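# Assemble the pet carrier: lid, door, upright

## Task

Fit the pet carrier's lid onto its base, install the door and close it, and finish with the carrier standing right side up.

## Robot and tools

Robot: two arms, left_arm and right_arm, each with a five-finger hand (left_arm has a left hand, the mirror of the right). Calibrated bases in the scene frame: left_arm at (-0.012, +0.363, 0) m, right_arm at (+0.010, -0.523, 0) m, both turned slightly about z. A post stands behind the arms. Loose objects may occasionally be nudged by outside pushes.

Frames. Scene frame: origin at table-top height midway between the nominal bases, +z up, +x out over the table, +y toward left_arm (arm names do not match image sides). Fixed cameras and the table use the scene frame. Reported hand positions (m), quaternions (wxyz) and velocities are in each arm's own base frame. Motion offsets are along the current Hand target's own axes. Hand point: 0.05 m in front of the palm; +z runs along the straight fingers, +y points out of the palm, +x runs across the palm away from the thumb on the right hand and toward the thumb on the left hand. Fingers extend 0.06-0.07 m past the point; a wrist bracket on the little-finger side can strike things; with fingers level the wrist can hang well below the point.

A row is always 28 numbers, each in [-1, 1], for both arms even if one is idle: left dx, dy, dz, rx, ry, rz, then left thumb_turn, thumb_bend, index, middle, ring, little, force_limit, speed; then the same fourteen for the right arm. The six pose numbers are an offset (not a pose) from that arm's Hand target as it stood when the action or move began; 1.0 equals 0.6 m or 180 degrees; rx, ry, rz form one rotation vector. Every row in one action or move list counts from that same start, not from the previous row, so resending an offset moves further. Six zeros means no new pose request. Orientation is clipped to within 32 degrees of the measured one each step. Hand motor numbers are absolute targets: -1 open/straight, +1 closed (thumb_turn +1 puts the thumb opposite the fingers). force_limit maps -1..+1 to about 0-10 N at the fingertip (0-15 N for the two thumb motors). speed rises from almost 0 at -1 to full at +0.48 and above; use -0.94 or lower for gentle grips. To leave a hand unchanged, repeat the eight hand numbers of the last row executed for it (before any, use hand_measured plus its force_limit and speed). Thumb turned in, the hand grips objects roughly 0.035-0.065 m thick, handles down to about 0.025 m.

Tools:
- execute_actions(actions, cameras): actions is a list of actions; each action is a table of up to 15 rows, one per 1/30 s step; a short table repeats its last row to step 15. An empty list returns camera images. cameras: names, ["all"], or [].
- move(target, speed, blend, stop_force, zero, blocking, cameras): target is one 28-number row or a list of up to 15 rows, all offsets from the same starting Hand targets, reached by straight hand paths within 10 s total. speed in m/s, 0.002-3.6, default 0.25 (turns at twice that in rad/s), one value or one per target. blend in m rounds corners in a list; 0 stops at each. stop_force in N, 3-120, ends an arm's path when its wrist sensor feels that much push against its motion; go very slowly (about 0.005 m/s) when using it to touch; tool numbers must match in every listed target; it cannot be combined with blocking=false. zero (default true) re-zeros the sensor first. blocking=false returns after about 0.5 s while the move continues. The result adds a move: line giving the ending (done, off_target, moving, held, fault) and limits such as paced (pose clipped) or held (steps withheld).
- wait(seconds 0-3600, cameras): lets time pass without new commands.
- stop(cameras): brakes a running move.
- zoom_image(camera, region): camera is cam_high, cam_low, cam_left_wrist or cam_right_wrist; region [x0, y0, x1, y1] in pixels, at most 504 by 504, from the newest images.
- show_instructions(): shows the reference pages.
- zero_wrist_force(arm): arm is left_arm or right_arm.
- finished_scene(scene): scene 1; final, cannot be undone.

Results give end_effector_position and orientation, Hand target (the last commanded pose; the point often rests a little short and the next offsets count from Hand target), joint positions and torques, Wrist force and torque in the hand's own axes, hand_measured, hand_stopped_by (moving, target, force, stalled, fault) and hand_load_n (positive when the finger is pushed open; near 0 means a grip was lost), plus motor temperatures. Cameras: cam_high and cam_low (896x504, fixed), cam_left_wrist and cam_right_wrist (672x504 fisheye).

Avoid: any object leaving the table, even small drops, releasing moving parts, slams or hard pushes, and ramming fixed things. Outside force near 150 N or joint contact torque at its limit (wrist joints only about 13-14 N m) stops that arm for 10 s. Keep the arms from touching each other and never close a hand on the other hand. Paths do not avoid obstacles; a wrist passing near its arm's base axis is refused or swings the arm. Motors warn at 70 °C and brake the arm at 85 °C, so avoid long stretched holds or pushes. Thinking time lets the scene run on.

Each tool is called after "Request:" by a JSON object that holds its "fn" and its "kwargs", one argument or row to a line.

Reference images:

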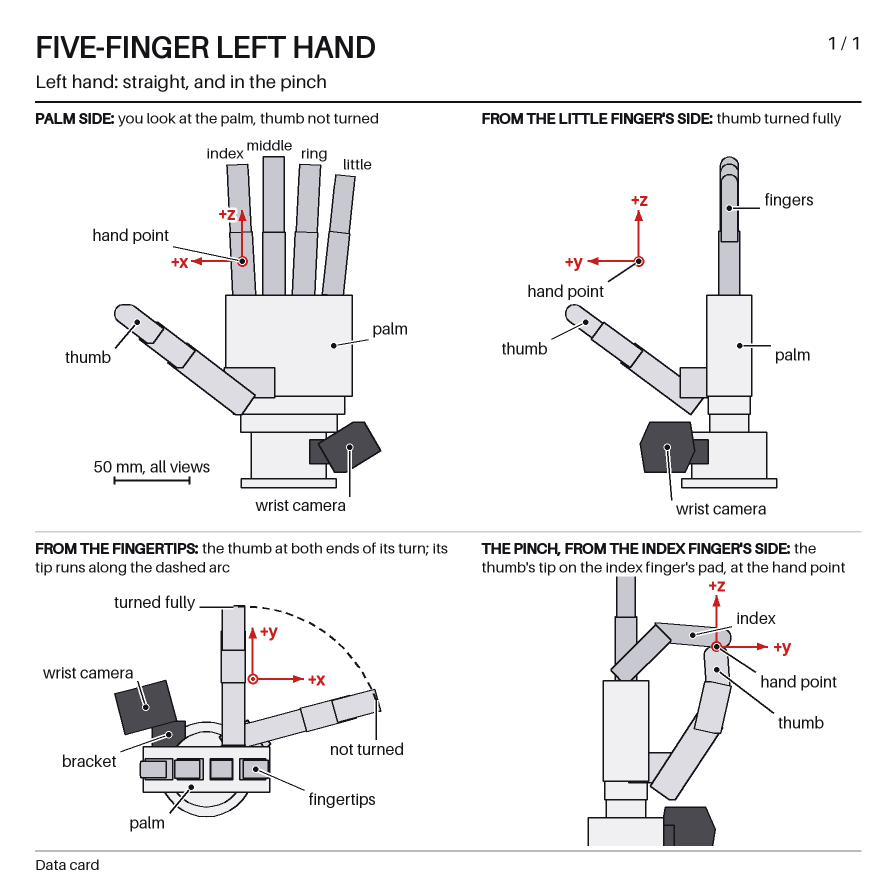

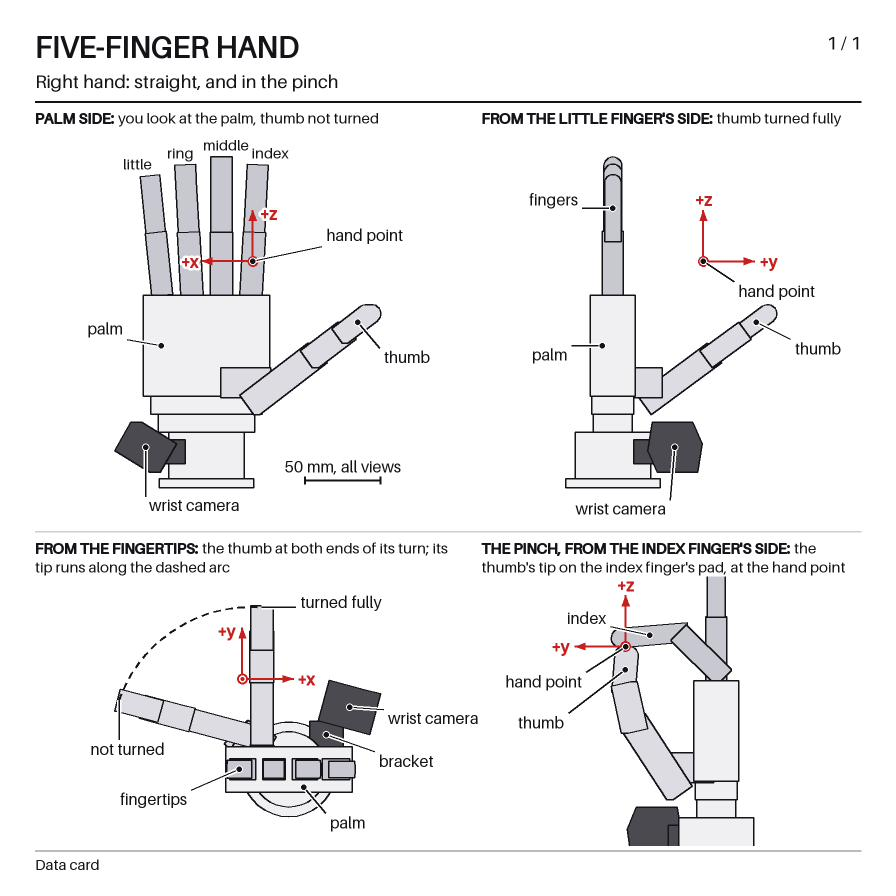

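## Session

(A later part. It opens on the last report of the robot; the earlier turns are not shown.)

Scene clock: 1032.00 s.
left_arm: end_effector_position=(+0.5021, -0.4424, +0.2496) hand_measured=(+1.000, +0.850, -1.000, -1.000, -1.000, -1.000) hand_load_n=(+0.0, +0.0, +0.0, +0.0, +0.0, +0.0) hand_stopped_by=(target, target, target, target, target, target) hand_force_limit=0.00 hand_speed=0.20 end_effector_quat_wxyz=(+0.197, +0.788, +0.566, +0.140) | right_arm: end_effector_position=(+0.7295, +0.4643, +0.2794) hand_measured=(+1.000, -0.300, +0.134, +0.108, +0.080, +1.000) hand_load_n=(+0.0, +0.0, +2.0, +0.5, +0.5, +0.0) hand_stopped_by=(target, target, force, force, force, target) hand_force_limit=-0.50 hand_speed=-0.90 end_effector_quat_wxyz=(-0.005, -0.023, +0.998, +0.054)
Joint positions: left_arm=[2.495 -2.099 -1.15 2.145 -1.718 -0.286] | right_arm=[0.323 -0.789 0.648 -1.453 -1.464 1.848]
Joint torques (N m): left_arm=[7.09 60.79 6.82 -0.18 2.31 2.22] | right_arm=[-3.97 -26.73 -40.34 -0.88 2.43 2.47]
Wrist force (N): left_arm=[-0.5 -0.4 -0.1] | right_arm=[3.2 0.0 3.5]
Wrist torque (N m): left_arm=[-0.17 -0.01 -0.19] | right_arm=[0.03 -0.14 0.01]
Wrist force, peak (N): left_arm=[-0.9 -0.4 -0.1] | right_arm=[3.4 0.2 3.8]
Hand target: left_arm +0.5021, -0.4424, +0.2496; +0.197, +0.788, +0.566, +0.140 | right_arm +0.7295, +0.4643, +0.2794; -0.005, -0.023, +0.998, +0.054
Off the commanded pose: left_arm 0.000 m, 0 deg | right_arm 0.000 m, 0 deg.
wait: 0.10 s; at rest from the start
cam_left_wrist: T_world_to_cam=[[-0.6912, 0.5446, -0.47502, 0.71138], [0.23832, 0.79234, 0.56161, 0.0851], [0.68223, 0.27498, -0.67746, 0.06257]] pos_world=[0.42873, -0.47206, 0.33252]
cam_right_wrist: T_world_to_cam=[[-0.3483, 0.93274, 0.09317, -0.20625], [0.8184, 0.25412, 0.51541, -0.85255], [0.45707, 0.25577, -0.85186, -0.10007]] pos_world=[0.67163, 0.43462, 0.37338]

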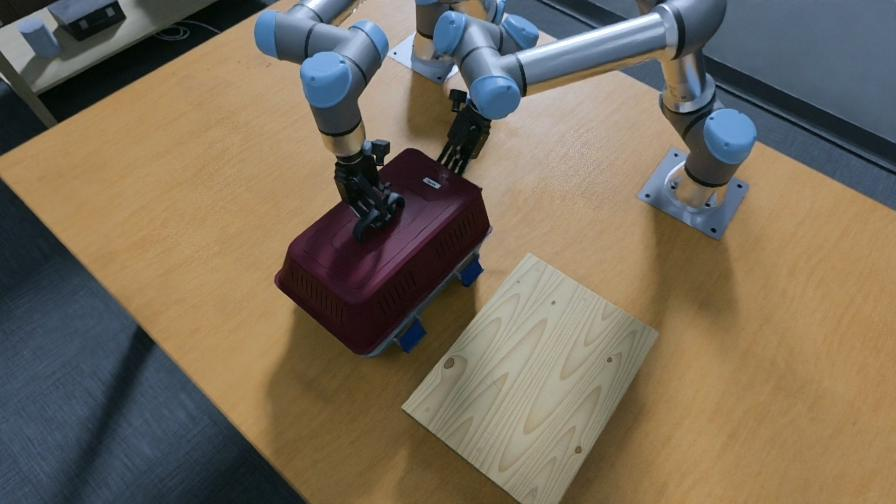

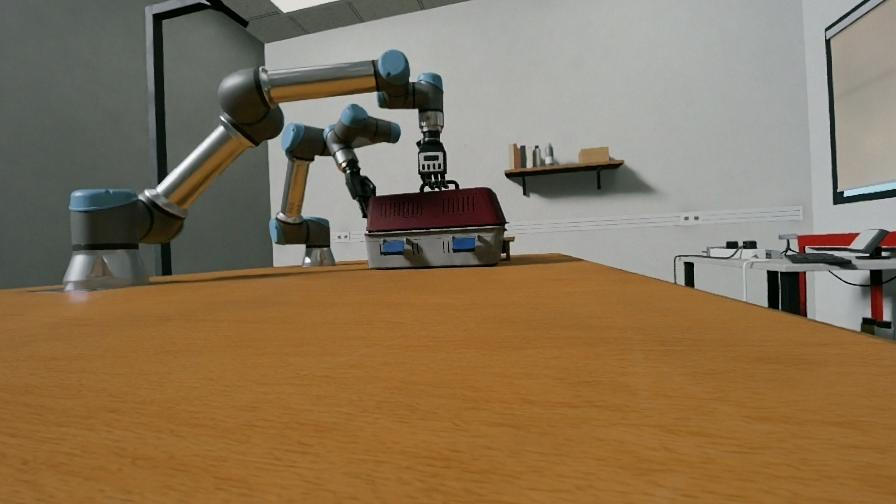

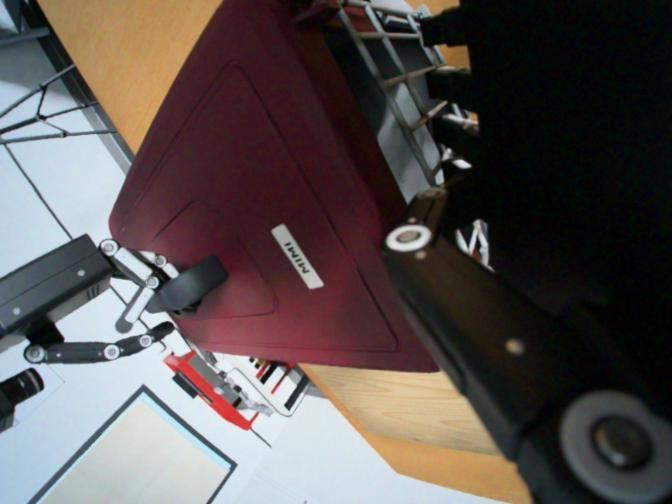

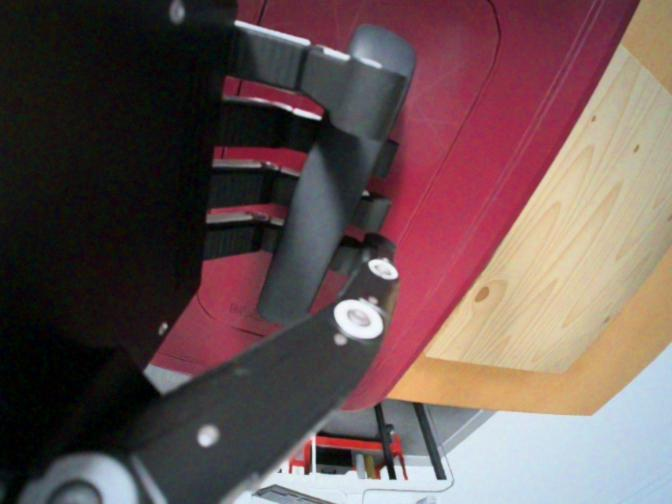

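Request:
{"fn": "zoom_image", "kwargs": {
  "camera": "cam_left_wrist",
  "region": [270, 0, 450, 100]
}}

Request:
{"fn": "zoom_image", "kwargs": {
  "camera": "cam_high",
  "region": [265, 260, 335, 330]
}}

Request:
{"fn": "zoom_image", "kwargs": {
  "camera": "cam_high",
  "region": [340, 300, 410, 370]
}}

Request:
{"fn": "zoom_image", "kwargs": {
  "camera": "cam_high",
  "region": [450, 190, 520, 260]
}}

Request:
{"fn": "zoom_image", "kwargs": {
  "camera": "cam_low",
  "region": [355, 180, 515, 275]
}}

Scaled by 2.800 from the camera's image (finer frame: 960x720).

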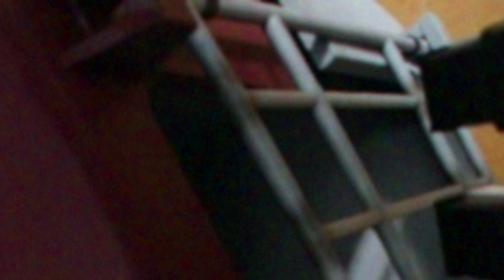

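Scaled by 7.200 from the camera's image (finer frame: 1280x720).

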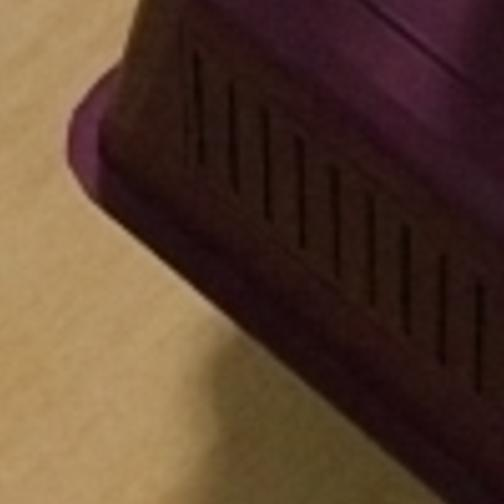

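Scaled by 7.200 from the camera's image (finer frame: 1280x720).

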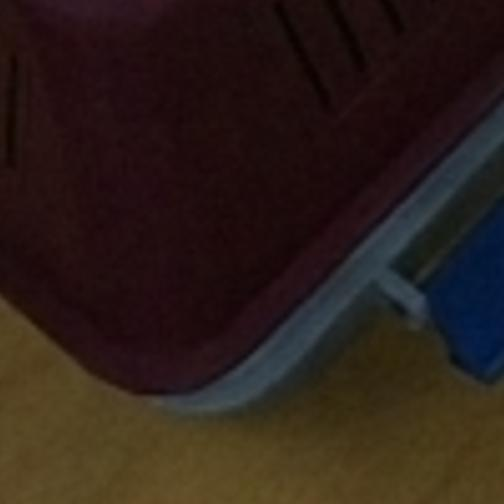

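Scaled by 7.200 from the camera's image (finer frame: 1280x720).

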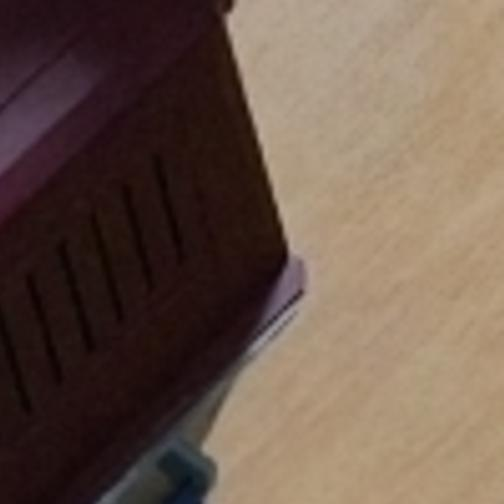

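Scaled by 3.150 from the camera's image (finer frame: 1280x720).

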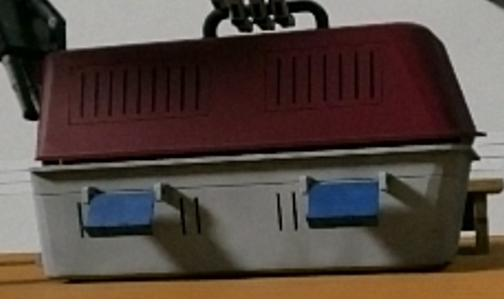

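Request:
{"fn": "move", "kwargs": {
  "target": [0,0,0,0,0,0,1,0.85,-1,-1,-1,-1,0,0.2,0.00665,0.0003,-0.0050,0,0,0,1,-0.3,0.2,0.2,0.2,1,-0.5,-0.9],
  "speed": 0.02,
  "cameras": ["all"]
}}

Scene clock: 1048.37 s.
left_arm: end_effector_position=(+0.5021, -0.4424, +0.2496) hand_measured=(+1.000, +0.850, -1.000, -1.000, -1.000, -1.000) hand_load_n=(+0.0, +0.0, +0.0, +0.0, +0.0, +0.0) hand_stopped_by=(target, target, target, target, target, target) hand_force_limit=0.00 hand_speed=0.20 end_effector_quat_wxyz=(+0.197, +0.788, +0.566, +0.140) | right_arm: end_effector_position=(+0.7254, +0.4640, +0.2825) hand_measured=(+1.000, -0.300, +0.134, +0.108, +0.080, +1.000) hand_load_n=(+0.0, +0.0, +3.0, +1.0, +1.5, +0.0) hand_stopped_by=(target, target, force, force, force, target) hand_force_limit=-0.50 hand_speed=-0.90 end_effector_quat_wxyz=(-0.005, -0.023, +0.998, +0.054)
Joint positions: left_arm=[2.495 -2.099 -1.15 2.145 -1.718 -0.286] | right_arm=[0.324 -0.802 0.663 -1.455 -1.464 1.85]
Joint torques (N m): left_arm=[7.82 60.64 7.05 -0.13 2.54 2.1] | right_arm=[4.45 -37.19 -40.65 -4.55 1.28 1.74]
Wrist force (N): left_arm=[-0.8 -0.9 -0.4] | right_arm=[0.8 -1.8 4.5]
Wrist torque (N m): left_arm=[-0.16 0.00 -0.20] | right_arm=[-0.06 -0.12 -0.11]
Wrist force, peak (N): left_arm=[-1.0 -0.9 -0.6] | right_arm=[0.9 -1.8 5.4]
Hand target: left_arm +0.5021, -0.4424, +0.2496; +0.197, +0.788, +0.566, +0.140 | right_arm +0.7255, +0.4640, +0.2824; -0.005, -0.023, +0.998, +0.054
Off the commanded pose: left_arm 0.000 m, 0 deg | right_arm 0.000 m, 0 deg.
move: done
cam_left_wrist: T_world_to_cam=[[-0.6912, 0.5446, -0.47502, 0.71138], [0.23832, 0.79234, 0.56161, 0.0851], [0.68223, 0.27498, -0.67746, 0.06257]] pos_world=[0.42873, -0.47206, 0.33252]
cam_right_wrist: T_world_to_cam=[[-0.34823, 0.93276, 0.09325, -0.20777], [0.81847, 0.25405, 0.51533, -0.8507], [0.45699, 0.25578, -0.8519, -0.09542]] pos_world=[0.66753, 0.43432, 0.37648]

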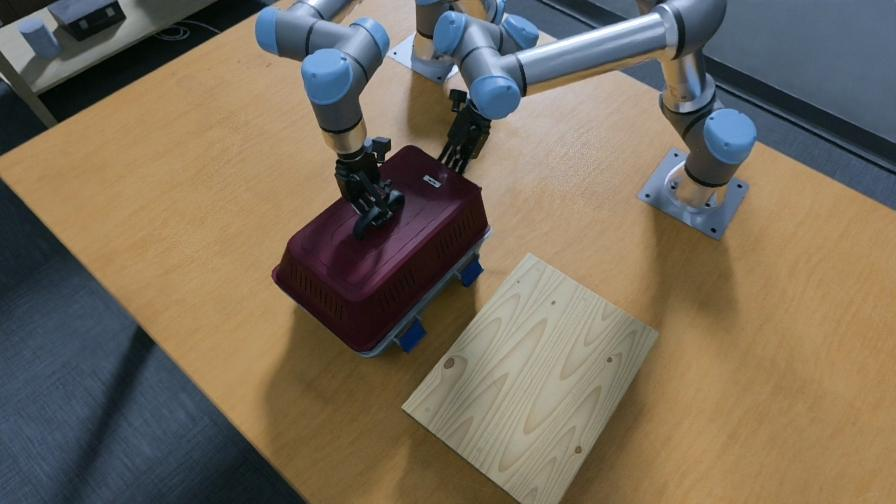

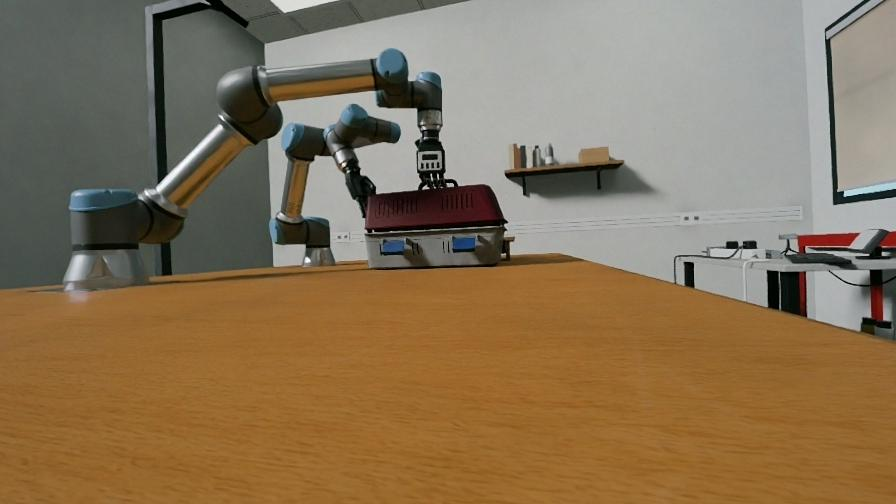

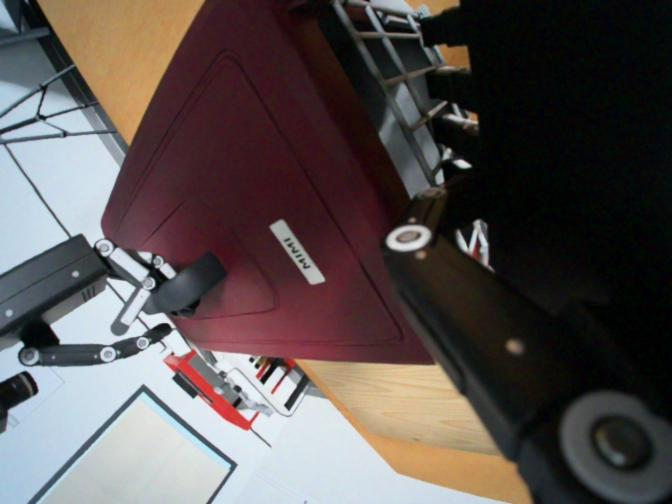

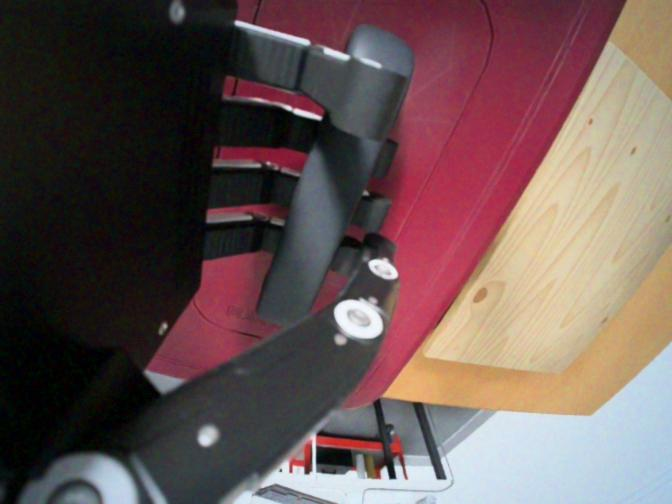

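Request:
{"fn": "zoom_image", "kwargs": {
  "camera": "cam_left_wrist",
  "region": [270, 0, 360, 60]
}}

Request:
{"fn": "zoom_image", "kwargs": {
  "camera": "cam_high",
  "region": [265, 260, 305, 300]
}}

Request:
{"fn": "zoom_image", "kwargs": {
  "camera": "cam_high",
  "region": [345, 325, 385, 365]
}}

Request:
{"fn": "zoom_image", "kwargs": {
  "camera": "cam_high",
  "region": [465, 215, 505, 255]
}}

Request:
{"fn": "zoom_image", "kwargs": {
  "camera": "cam_low",
  "region": [360, 205, 410, 245]
}}

Request:
{"fn": "zoom_image", "kwargs": {
  "camera": "cam_low",
  "region": [465, 200, 515, 240]
}}

Scaled by 5.600 from the camera's image (finer frame: 960x720).

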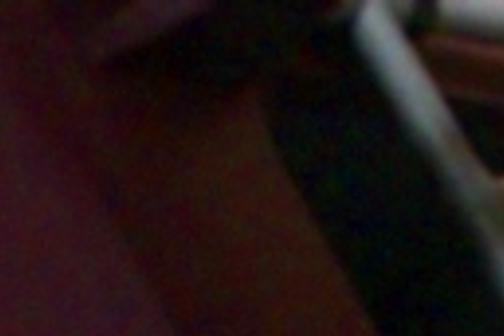

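Scaled by 12.600 from the camera's image (finer frame: 1280x720).

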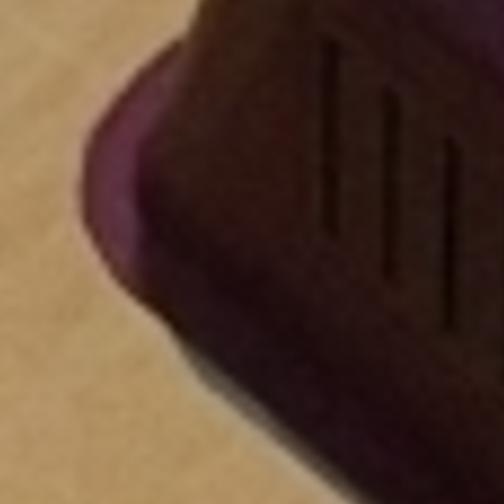

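Scaled by 12.600 from the camera's image (finer frame: 1280x720).

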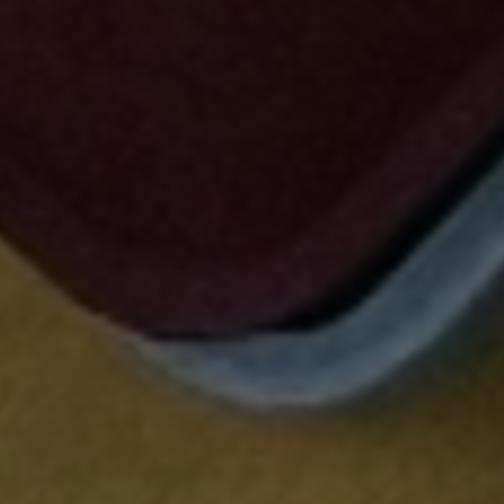

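Scaled by 12.600 from the camera's image (finer frame: 1280x720).

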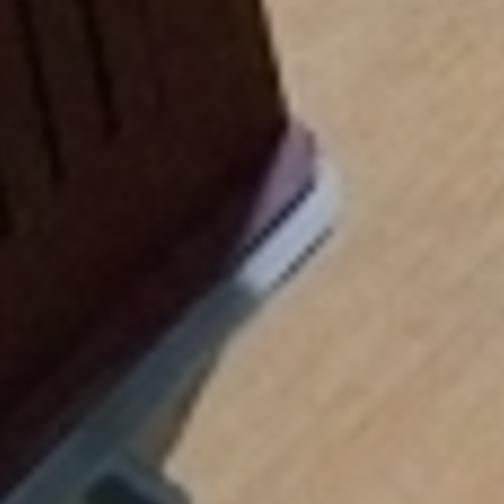

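Scaled by 10.080 from the camera's image (finer frame: 1280x720).

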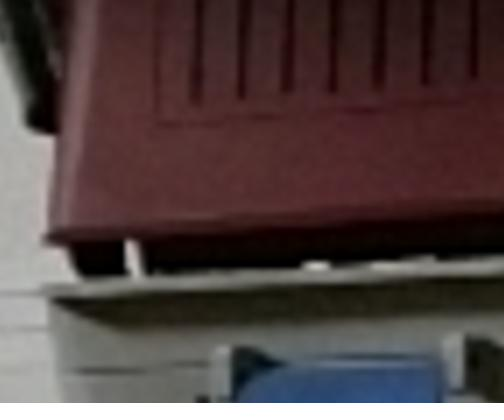

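Scaled by 10.080 from the camera's image (finer frame: 1280x720).

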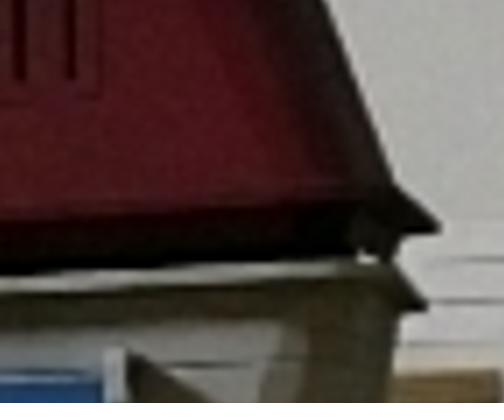

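Request:
{"fn": "zoom_image", "kwargs": {
  "camera": "cam_low",
  "region": [493, 212, 515, 234]
}}

Request:
{"fn": "zoom_image", "kwargs": {
  "camera": "cam_low",
  "region": [360, 218, 382, 240]
}}

Scaled by 22.909 from the camera's image (finer frame: 1280x720).

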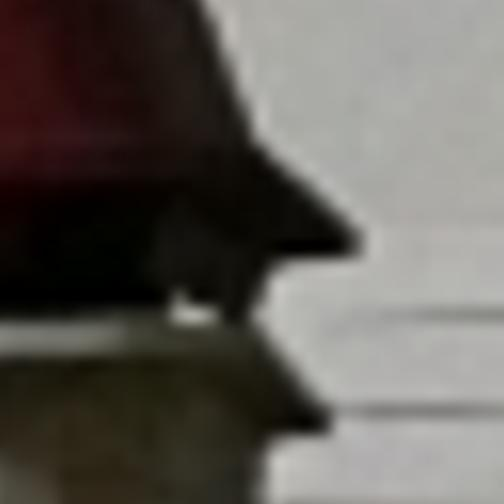

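Scaled by 22.909 from the camera's image (finer frame: 1280x720).

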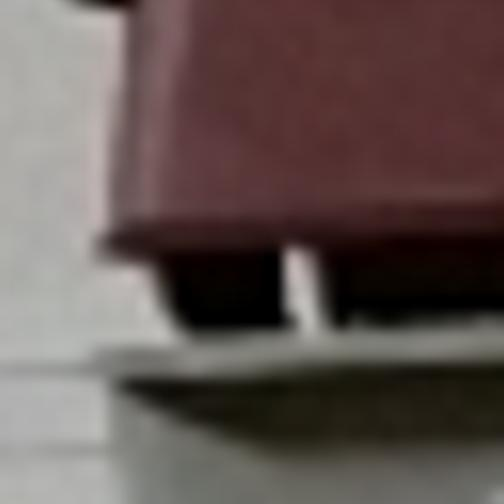

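Request:
{"fn": "move", "kwargs": {
  "target": [-0.0076,0.0023,0.00125,0,0,0,1,0.85,-1,-1,-1,-1,0,0.2,0,0,0,0,0,0,1,-0.3,0.2,0.2,0.2,1,-0.5,-0.9],
  "speed": 0.02,
  "cameras": ["cam_left_wrist"]
}}

Request:
{"fn": "zoom_image", "kwargs": {
  "camera": "cam_left_wrist",
  "region": [270, 0, 360, 60]
}}

Scene clock: 1108.83 s.
left_arm: end_effector_position=(+0.5022, -0.4474, +0.2495) hand_measured=(+1.000, +0.850, -1.000, -1.000, -1.000, -1.000) hand_load_n=(+0.0, +0.0, +0.0, +0.0, +0.0, +0.0) hand_stopped_by=(target, target, target, target, target, target) hand_force_limit=0.00 hand_speed=0.20 end_effector_quat_wxyz=(+0.196, +0.788, +0.566, +0.140) | right_arm: end_effector_position=(+0.7255, +0.4640, +0.2824) hand_measured=(+1.000, -0.300, +0.136, +0.108, +0.080, +1.000) hand_load_n=(+0.0, +0.0, +1.5, +1.0, +2.0, +0.0) hand_stopped_by=(target, target, force, force, force, target) hand_force_limit=-0.50 hand_speed=-0.90 end_effector_quat_wxyz=(-0.005, -0.023, +0.998, +0.054)
Joint positions: left_arm=[2.487 -2.11 -1.134 2.138 -1.721 -0.293] | right_arm=[0.324 -0.802 0.662 -1.455 -1.464 1.849]
Joint torques (N m): left_arm=[5.42 56.72 5.71 0.7 -1.74 1.61] | right_arm=[-2.69 -27.36 -39.64 -0.4 -1.52 -1.28]
Wrist force (N): left_arm=[0.1 -4.0 -2.9] | right_arm=[-1.1 -2.2 4.3]
Wrist torque (N m): left_arm=[0.02 0.01 -0.13] | right_arm=[-0.11 -0.10 -0.14]
Wrist force, peak (N): left_arm=[-0.1 -4.2 -3.1] | right_arm=[1.0 -2.4 4.9]
Hand target: left_arm +0.5022, -0.4473, +0.2496; +0.197, +0.788, +0.566, +0.140 | right_arm +0.7255, +0.4640, +0.2824; -0.005, -0.023, +0.998, +0.054
Off the commanded pose: left_arm 0.000 m, 0 deg | right_arm 0.000 m, 0 deg.
move: done
cam_left_wrist: T_world_to_cam=[[-0.6914, 0.54452, -0.47483, 0.71398], [0.23828, 0.79232, 0.56165, 0.08904], [0.68204, 0.27518, -0.67756, 0.06407]] pos_world=[0.42873, -0.47696, 0.33242]

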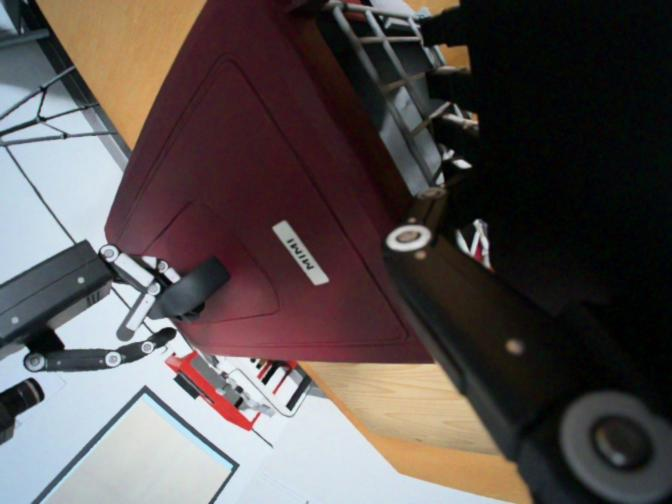

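Scaled by 5.600 from the camera's image (finer frame: 960x720).

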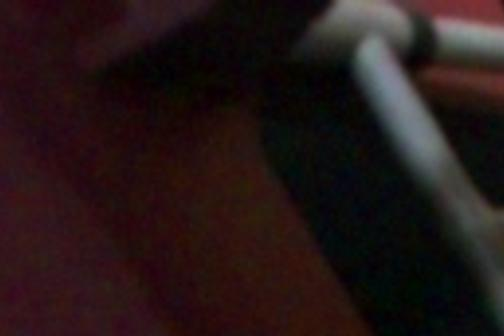

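Request:
{"fn": "move", "kwargs": {
  "target": [-0.0016,-0.0042,-0.0022,0,0,0,1,0.85,-1,-1,-1,-1,0,0.2,0,0,0,0,0,0,1,-0.3,0.2,0.2,0.2,1,-0.5,-0.9],
  "speed": 0.02,
  "cameras": ["cam_left_wrist"]
}}

Request:
{"fn": "zoom_image", "kwargs": {
  "camera": "cam_left_wrist",
  "region": [270, 0, 360, 60]
}}

Scene clock: 1113.57 s.
left_arm: end_effector_position=(+0.4991, -0.4473, +0.2498) hand_measured=(+1.000, +0.850, -1.000, -1.000, -1.000, -1.000) hand_load_n=(+0.0, +0.0, +0.0, +0.0, +0.0, +0.0) hand_stopped_by=(target, target, target, target, target, target) hand_force_limit=0.00 hand_speed=0.20 end_effector_quat_wxyz=(+0.197, +0.788, +0.566, +0.140) | right_arm: end_effector_position=(+0.7255, +0.4640, +0.2824) hand_measured=(+1.000, -0.300, +0.134, +0.108, +0.080, +1.000) hand_load_n=(+0.5, +0.0, +2.0, +1.0, +1.5, +0.0) hand_stopped_by=(target, target, force, force, force, target) hand_force_limit=-0.50 hand_speed=-0.90 end_effector_quat_wxyz=(-0.005, -0.023, +0.998, +0.054)
Joint positions: left_arm=[2.484 -2.104 -1.142 2.141 -1.723 -0.296] | right_arm=[0.324 -0.802 0.662 -1.455 -1.464 1.849]
Joint torques (N m): left_arm=[6.84 23.51 30.01 -2.66 -2.19 2] | right_arm=[-2.5 -29.36 -25.78 -0.79 -0.13 -1.21]
Wrist force (N): left_arm=[-0.8 0.0 -0.3] | right_arm=[0.7 -2.0 4.6]
Wrist torque (N m): left_arm=[-0.12 0.05 -0.21] | right_arm=[-0.12 -0.14 -0.09]
Wrist force, peak (N): left_arm=[-0.1 -3.1 -3.3] | right_arm=[1.1 -2.1 4.8]
Hand target: left_arm +0.4992, -0.4473, +0.2496; +0.197, +0.788, +0.566, +0.140 | right_arm +0.7255, +0.4640, +0.2824; -0.005, -0.023, +0.998, +0.054
Off the commanded pose: left_arm 0.000 m, 0 deg | right_arm 0.000 m, 0 deg.
move: done
cam_left_wrist: T_world_to_cam=[[-0.69114, 0.54446, -0.47528, 0.71193], [0.23816, 0.79246, 0.5615, 0.0897], [0.68235, 0.27488, -0.67737, 0.06602]] pos_world=[0.42563, -0.47685, 0.33272]

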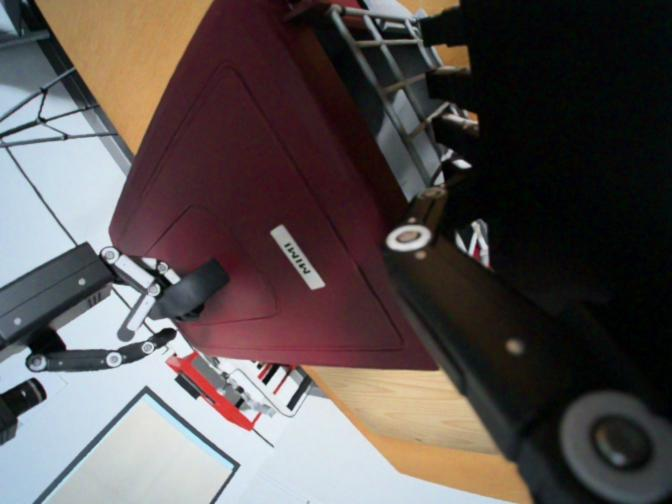

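Scaled by 5.600 from the camera's image (finer frame: 960x720).

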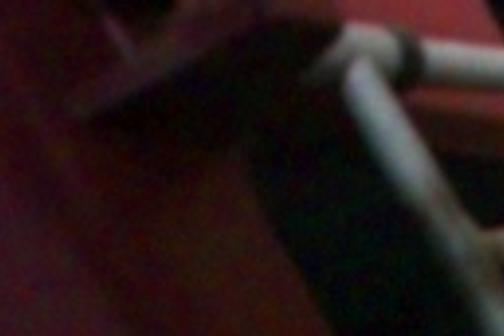

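Request:
{"fn": "zoom_image", "kwargs": {
  "camera": "cam_left_wrist",
  "region": [260, 0, 350, 40]
}}

Scaled by 5.600 from the camera's image (finer frame: 960x720).

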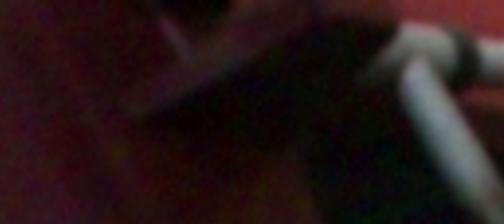

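Request:
{"fn": "move", "kwargs": {
  "target": [0,0,0,0,0,0,1,0.85,-1,-1,-1,-1,0,0.2,-0.0006,0.0116,0.00125,0.0067,0.005,-0.0015,1,-0.3,0.2,0.2,0.2,1,-0.5,-0.9],
  "speed": 0.02,
  "cameras": ["all"]
}}

Request:
{"fn": "zoom_image", "kwargs": {
  "camera": "cam_left_wrist",
  "region": [260, 0, 350, 60]
}}

Request:
{"fn": "zoom_image", "kwargs": {
  "camera": "cam_high",
  "region": [265, 260, 305, 300]
}}

Request:
{"fn": "zoom_image", "kwargs": {
  "camera": "cam_high",
  "region": [345, 325, 385, 365]
}}

Request:
{"fn": "zoom_image", "kwargs": {
  "camera": "cam_high",
  "region": [465, 215, 505, 255]
}}

Request:
{"fn": "zoom_image", "kwargs": {
  "camera": "cam_low",
  "region": [493, 212, 515, 234]
}}

Request:
{"fn": "zoom_image", "kwargs": {
  "camera": "cam_low",
  "region": [360, 218, 382, 240]
}}

Scene clock: 1129.57 s.
left_arm: end_effector_position=(+0.4992, -0.4473, +0.2496) hand_measured=(+1.000, +0.850, -1.000, -1.000, -1.000, -1.000) hand_load_n=(+0.0, +0.0, +0.0, +0.0, +0.0, +0.0) hand_stopped_by=(target, target, target, target, target, target) hand_force_limit=0.00 hand_speed=0.20 end_effector_quat_wxyz=(+0.197, +0.788, +0.566, +0.140) | right_arm: end_effector_position=(+0.7256, +0.4711, +0.2821) hand_measured=(+1.000, -0.300, +0.134, +0.108, +0.080, +1.000) hand_load_n=(+0.5, -0.5, +2.5, +1.0, +1.5, +0.0) hand_stopped_by=(target, target, force, force, force, target) hand_force_limit=-0.50 hand_speed=-0.90 end_effector_quat_wxyz=(-0.012, -0.026, +0.999, +0.043) end_effector_velocity=(+0.002, -0.002, -0.001) end_effector_angular_velocity=(+0.001, -0.001, -0.002)
Joint positions: left_arm=[2.484 -2.105 -1.142 2.141 -1.723 -0.296] | right_arm=[0.337 -0.761 0.579 -1.393 -1.481 1.856]
Joint velocities: left_arm=[within noise] | right_arm=[-0.003 -0.001 0.006 -0.006 0 -0.001]
Joint torques (N m): left_arm=[7.8 23.51 29.68 -3.25 2.35 2.17] | right_arm=[-4.4 -77.78 -7.61 -5.23 2.48 0.6]
Wrist force (N): left_arm=[-1.0 0.1 -0.3] | right_arm=[0.7 -1.7 4.8]
Wrist torque (N m): left_arm=[-0.11 0.06 -0.22] | right_arm=[-0.11 -0.13 -0.07]
Wrist force, peak (N): left_arm=[-1.1 0.2 -0.5] | right_arm=[0.8 -2.0 5.1]
Hand target: left_arm +0.4992, -0.4473, +0.2496; +0.197, +0.788, +0.566, +0.140 | right_arm +0.7255, +0.4710, +0.2824; -0.012, -0.026, +0.999, +0.044
Off the commanded pose: left_arm 0.000 m, 0 deg | right_arm 0.000 m, 0 deg.
move: done
cam_left_wrist: T_world_to_cam=[[-0.6912, 0.5446, -0.47502, 0.71192], [0.23832, 0.79234, 0.56161, 0.08962], [0.68223, 0.27498, -0.67746, 0.06594]] pos_world=[0.42573, -0.47685, 0.33252]
cam_right_wrist: T_world_to_cam=[[-0.35317, 0.93233, 0.07761, -0.20604], [0.82398, 0.27069, 0.49778, -0.85937], [0.44309, 0.23975, -0.86382, -0.07673]] pos_world=[0.66933, 0.44311, 0.37749]

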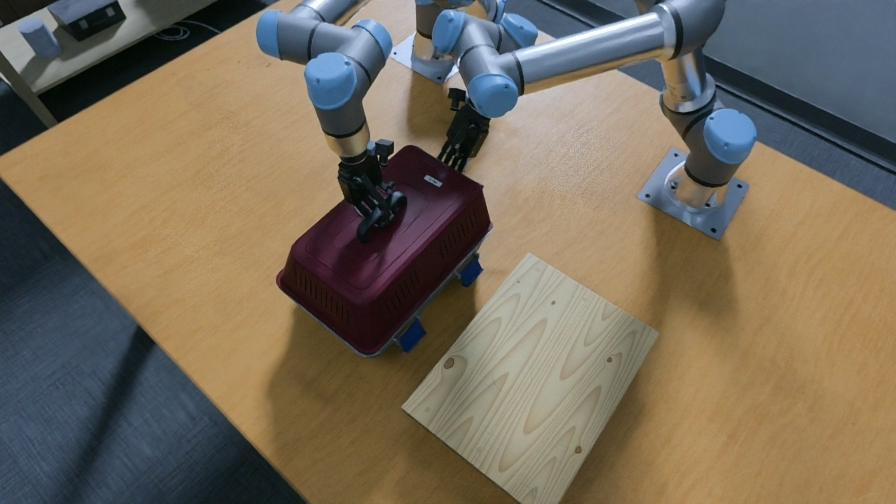

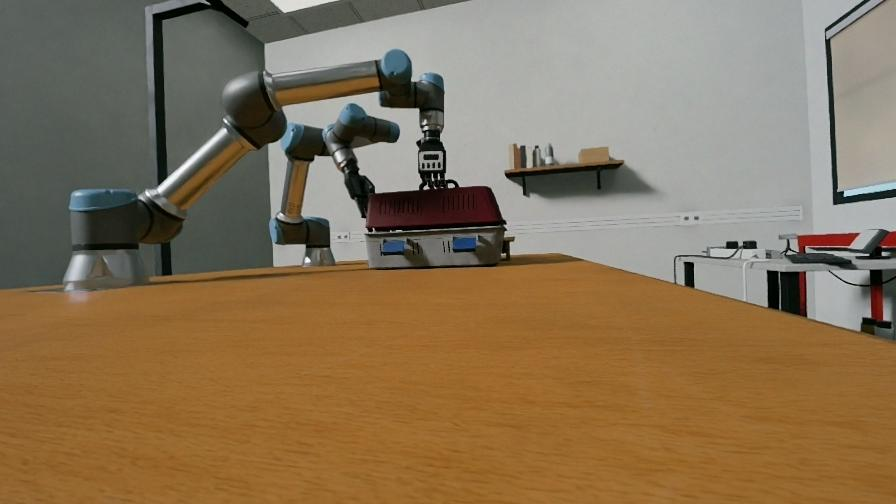

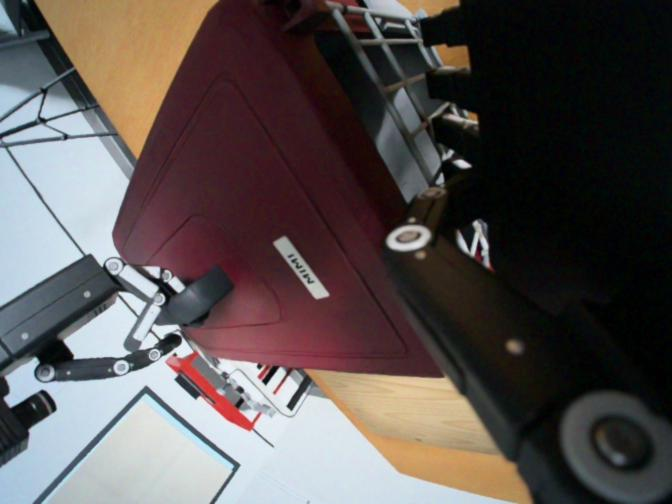

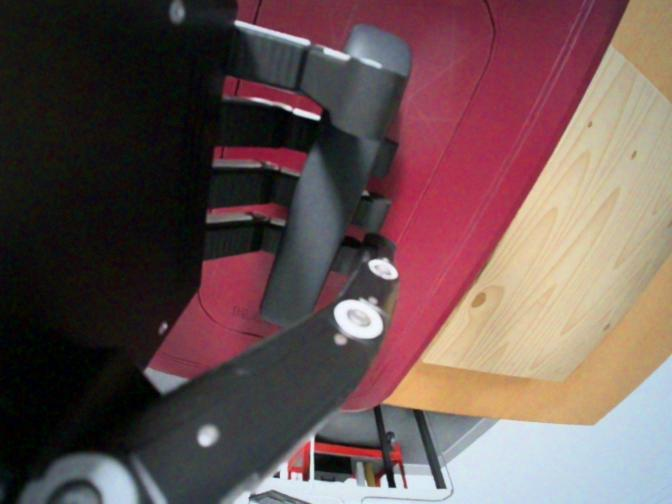

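Scaled by 5.600 from the camera's image (finer frame: 960x720).

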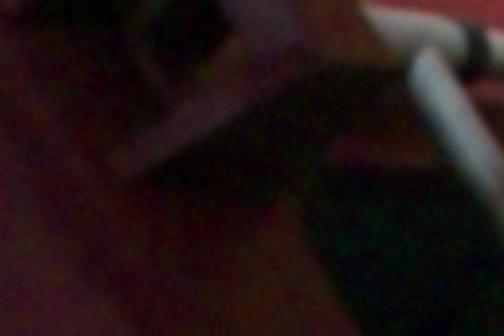

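Scaled by 12.600 from the camera's image (finer frame: 1280x720).

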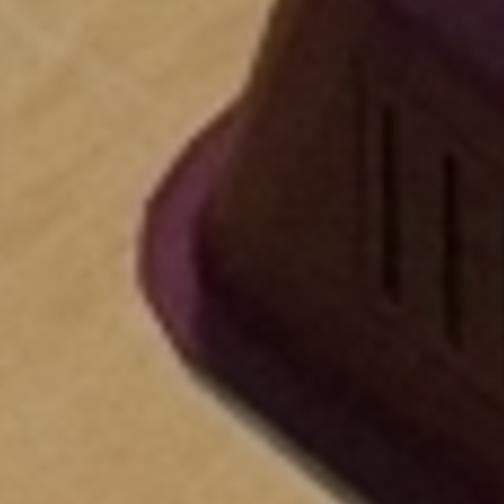

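Scaled by 12.600 from the camera's image (finer frame: 1280x720).

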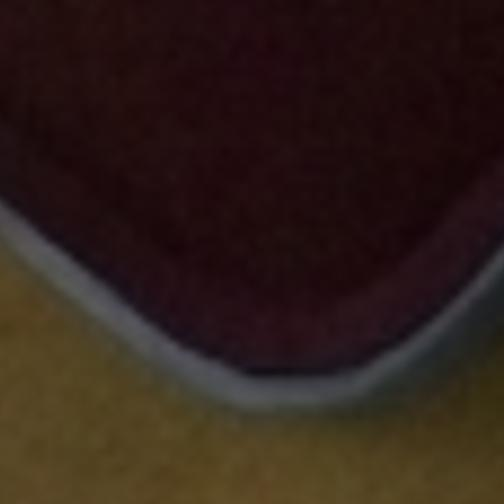

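Scaled by 12.600 from the camera's image (finer frame: 1280x720).

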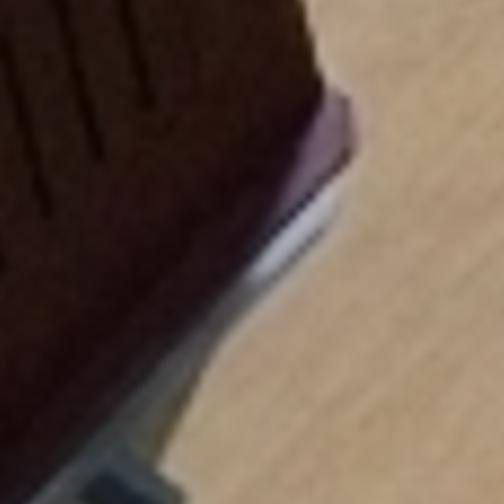

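Scaled by 22.909 from the camera's image (finer frame: 1280x720).

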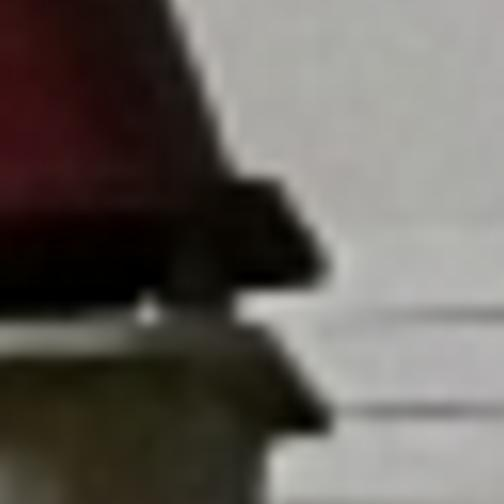

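Scaled by 22.909 from the camera's image (finer frame: 1280x720).

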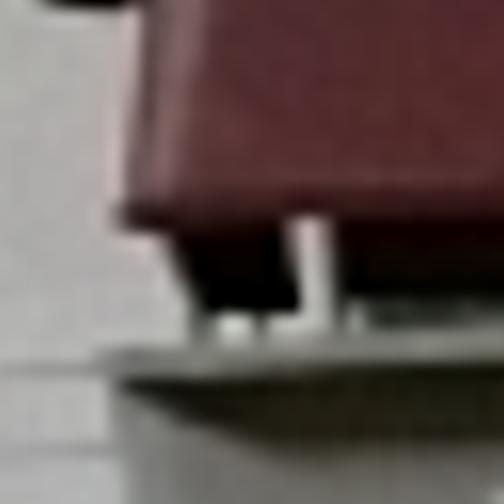

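Request:
{"fn": "move", "kwargs": {
  "target": [-0.0063,0.0019,0.001,0,0,0,1,0.85,-1,-1,-1,-1,0,0.2,0,0,0,0,0,0,1,-0.3,0.2,0.2,0.2,1,-0.5,-0.9],
  "speed": 0.02,
  "cameras": ["cam_left_wrist"]
}}

Request:
{"fn": "zoom_image", "kwargs": {
  "camera": "cam_left_wrist",
  "region": [260, 0, 350, 60]
}}

Scene clock: 1161.73 s.
left_arm: end_effector_position=(+0.4992, -0.4513, +0.2494) hand_measured=(+1.000, +0.850, -1.000, -1.000, -1.000, -1.000) hand_load_n=(+0.0, +0.0, +0.0, +0.0, +0.0, +0.0) hand_stopped_by=(target, target, target, target, target, target) hand_force_limit=0.00 hand_speed=0.20 end_effector_quat_wxyz=(+0.196, +0.788, +0.566, +0.140) | right_arm: end_effector_position=(+0.7256, +0.4710, +0.2824) hand_measured=(+1.000, -0.300, +0.134, +0.108, +0.080, +1.000) hand_load_n=(+0.0, +0.0, +2.0, +1.0, +1.5, +0.0) hand_stopped_by=(target, target, force, force, force, target) hand_force_limit=-0.50 hand_speed=-0.90 end_effector_quat_wxyz=(-0.012, -0.026, +0.999, +0.044)
Joint positions: left_arm=[2.478 -2.114 -1.128 2.135 -1.726 -0.301] | right_arm=[0.337 -0.762 0.58 -1.393 -1.481 1.856]
Joint torques (N m): left_arm=[5.22 60.33 5.36 0.2 -1.19 1.94] | right_arm=[-4.21 -80.22 -7.38 -4.29 3.09 -1.26]
Wrist force (N): left_arm=[-0.6 -0.8 -1.1] | right_arm=[0.2 -1.8 4.7]
Wrist torque (N m): left_arm=[-0.11 0.03 -0.05] | right_arm=[-0.13 -0.16 -0.05]
Wrist force, peak (N): left_arm=[0.5 -1.9 -0.7] | right_arm=[1.0 -1.9 5.1]
Hand target: left_arm +0.4992, -0.4513, +0.2496; +0.197, +0.788, +0.566, +0.140 | right_arm +0.7255, +0.4710, +0.2824; -0.012, -0.026, +0.999, +0.044
Off the commanded pose: left_arm 0.000 m, 0 deg | right_arm 0.000 m, 0 deg.
move: done
cam_left_wrist: T_world_to_cam=[[-0.69146, 0.54456, -0.47469, 0.71411], [0.23831, 0.79225, 0.56173, 0.09288], [0.68197, 0.27529, -0.67759, 0.06717]] pos_world=[0.42583, -0.48096, 0.33232]

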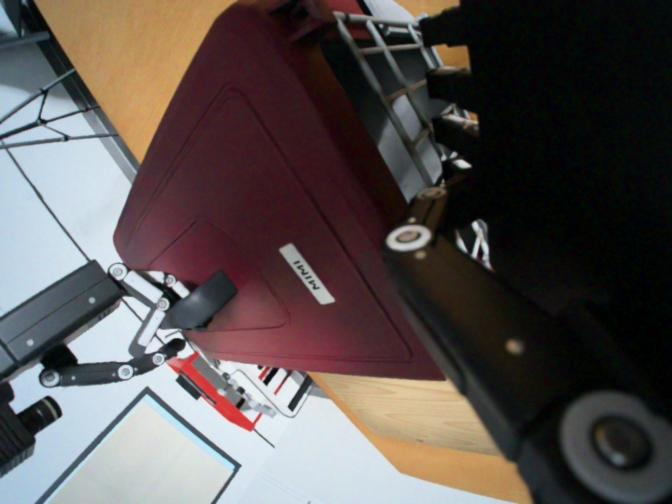

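Scaled by 5.600 from the camera's image (finer frame: 960x720).

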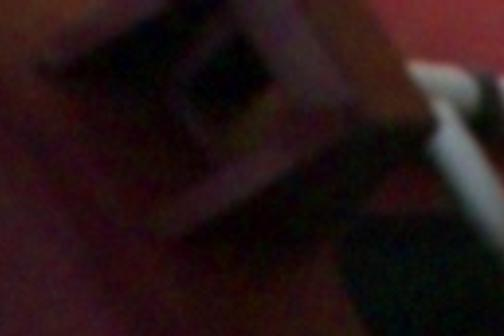

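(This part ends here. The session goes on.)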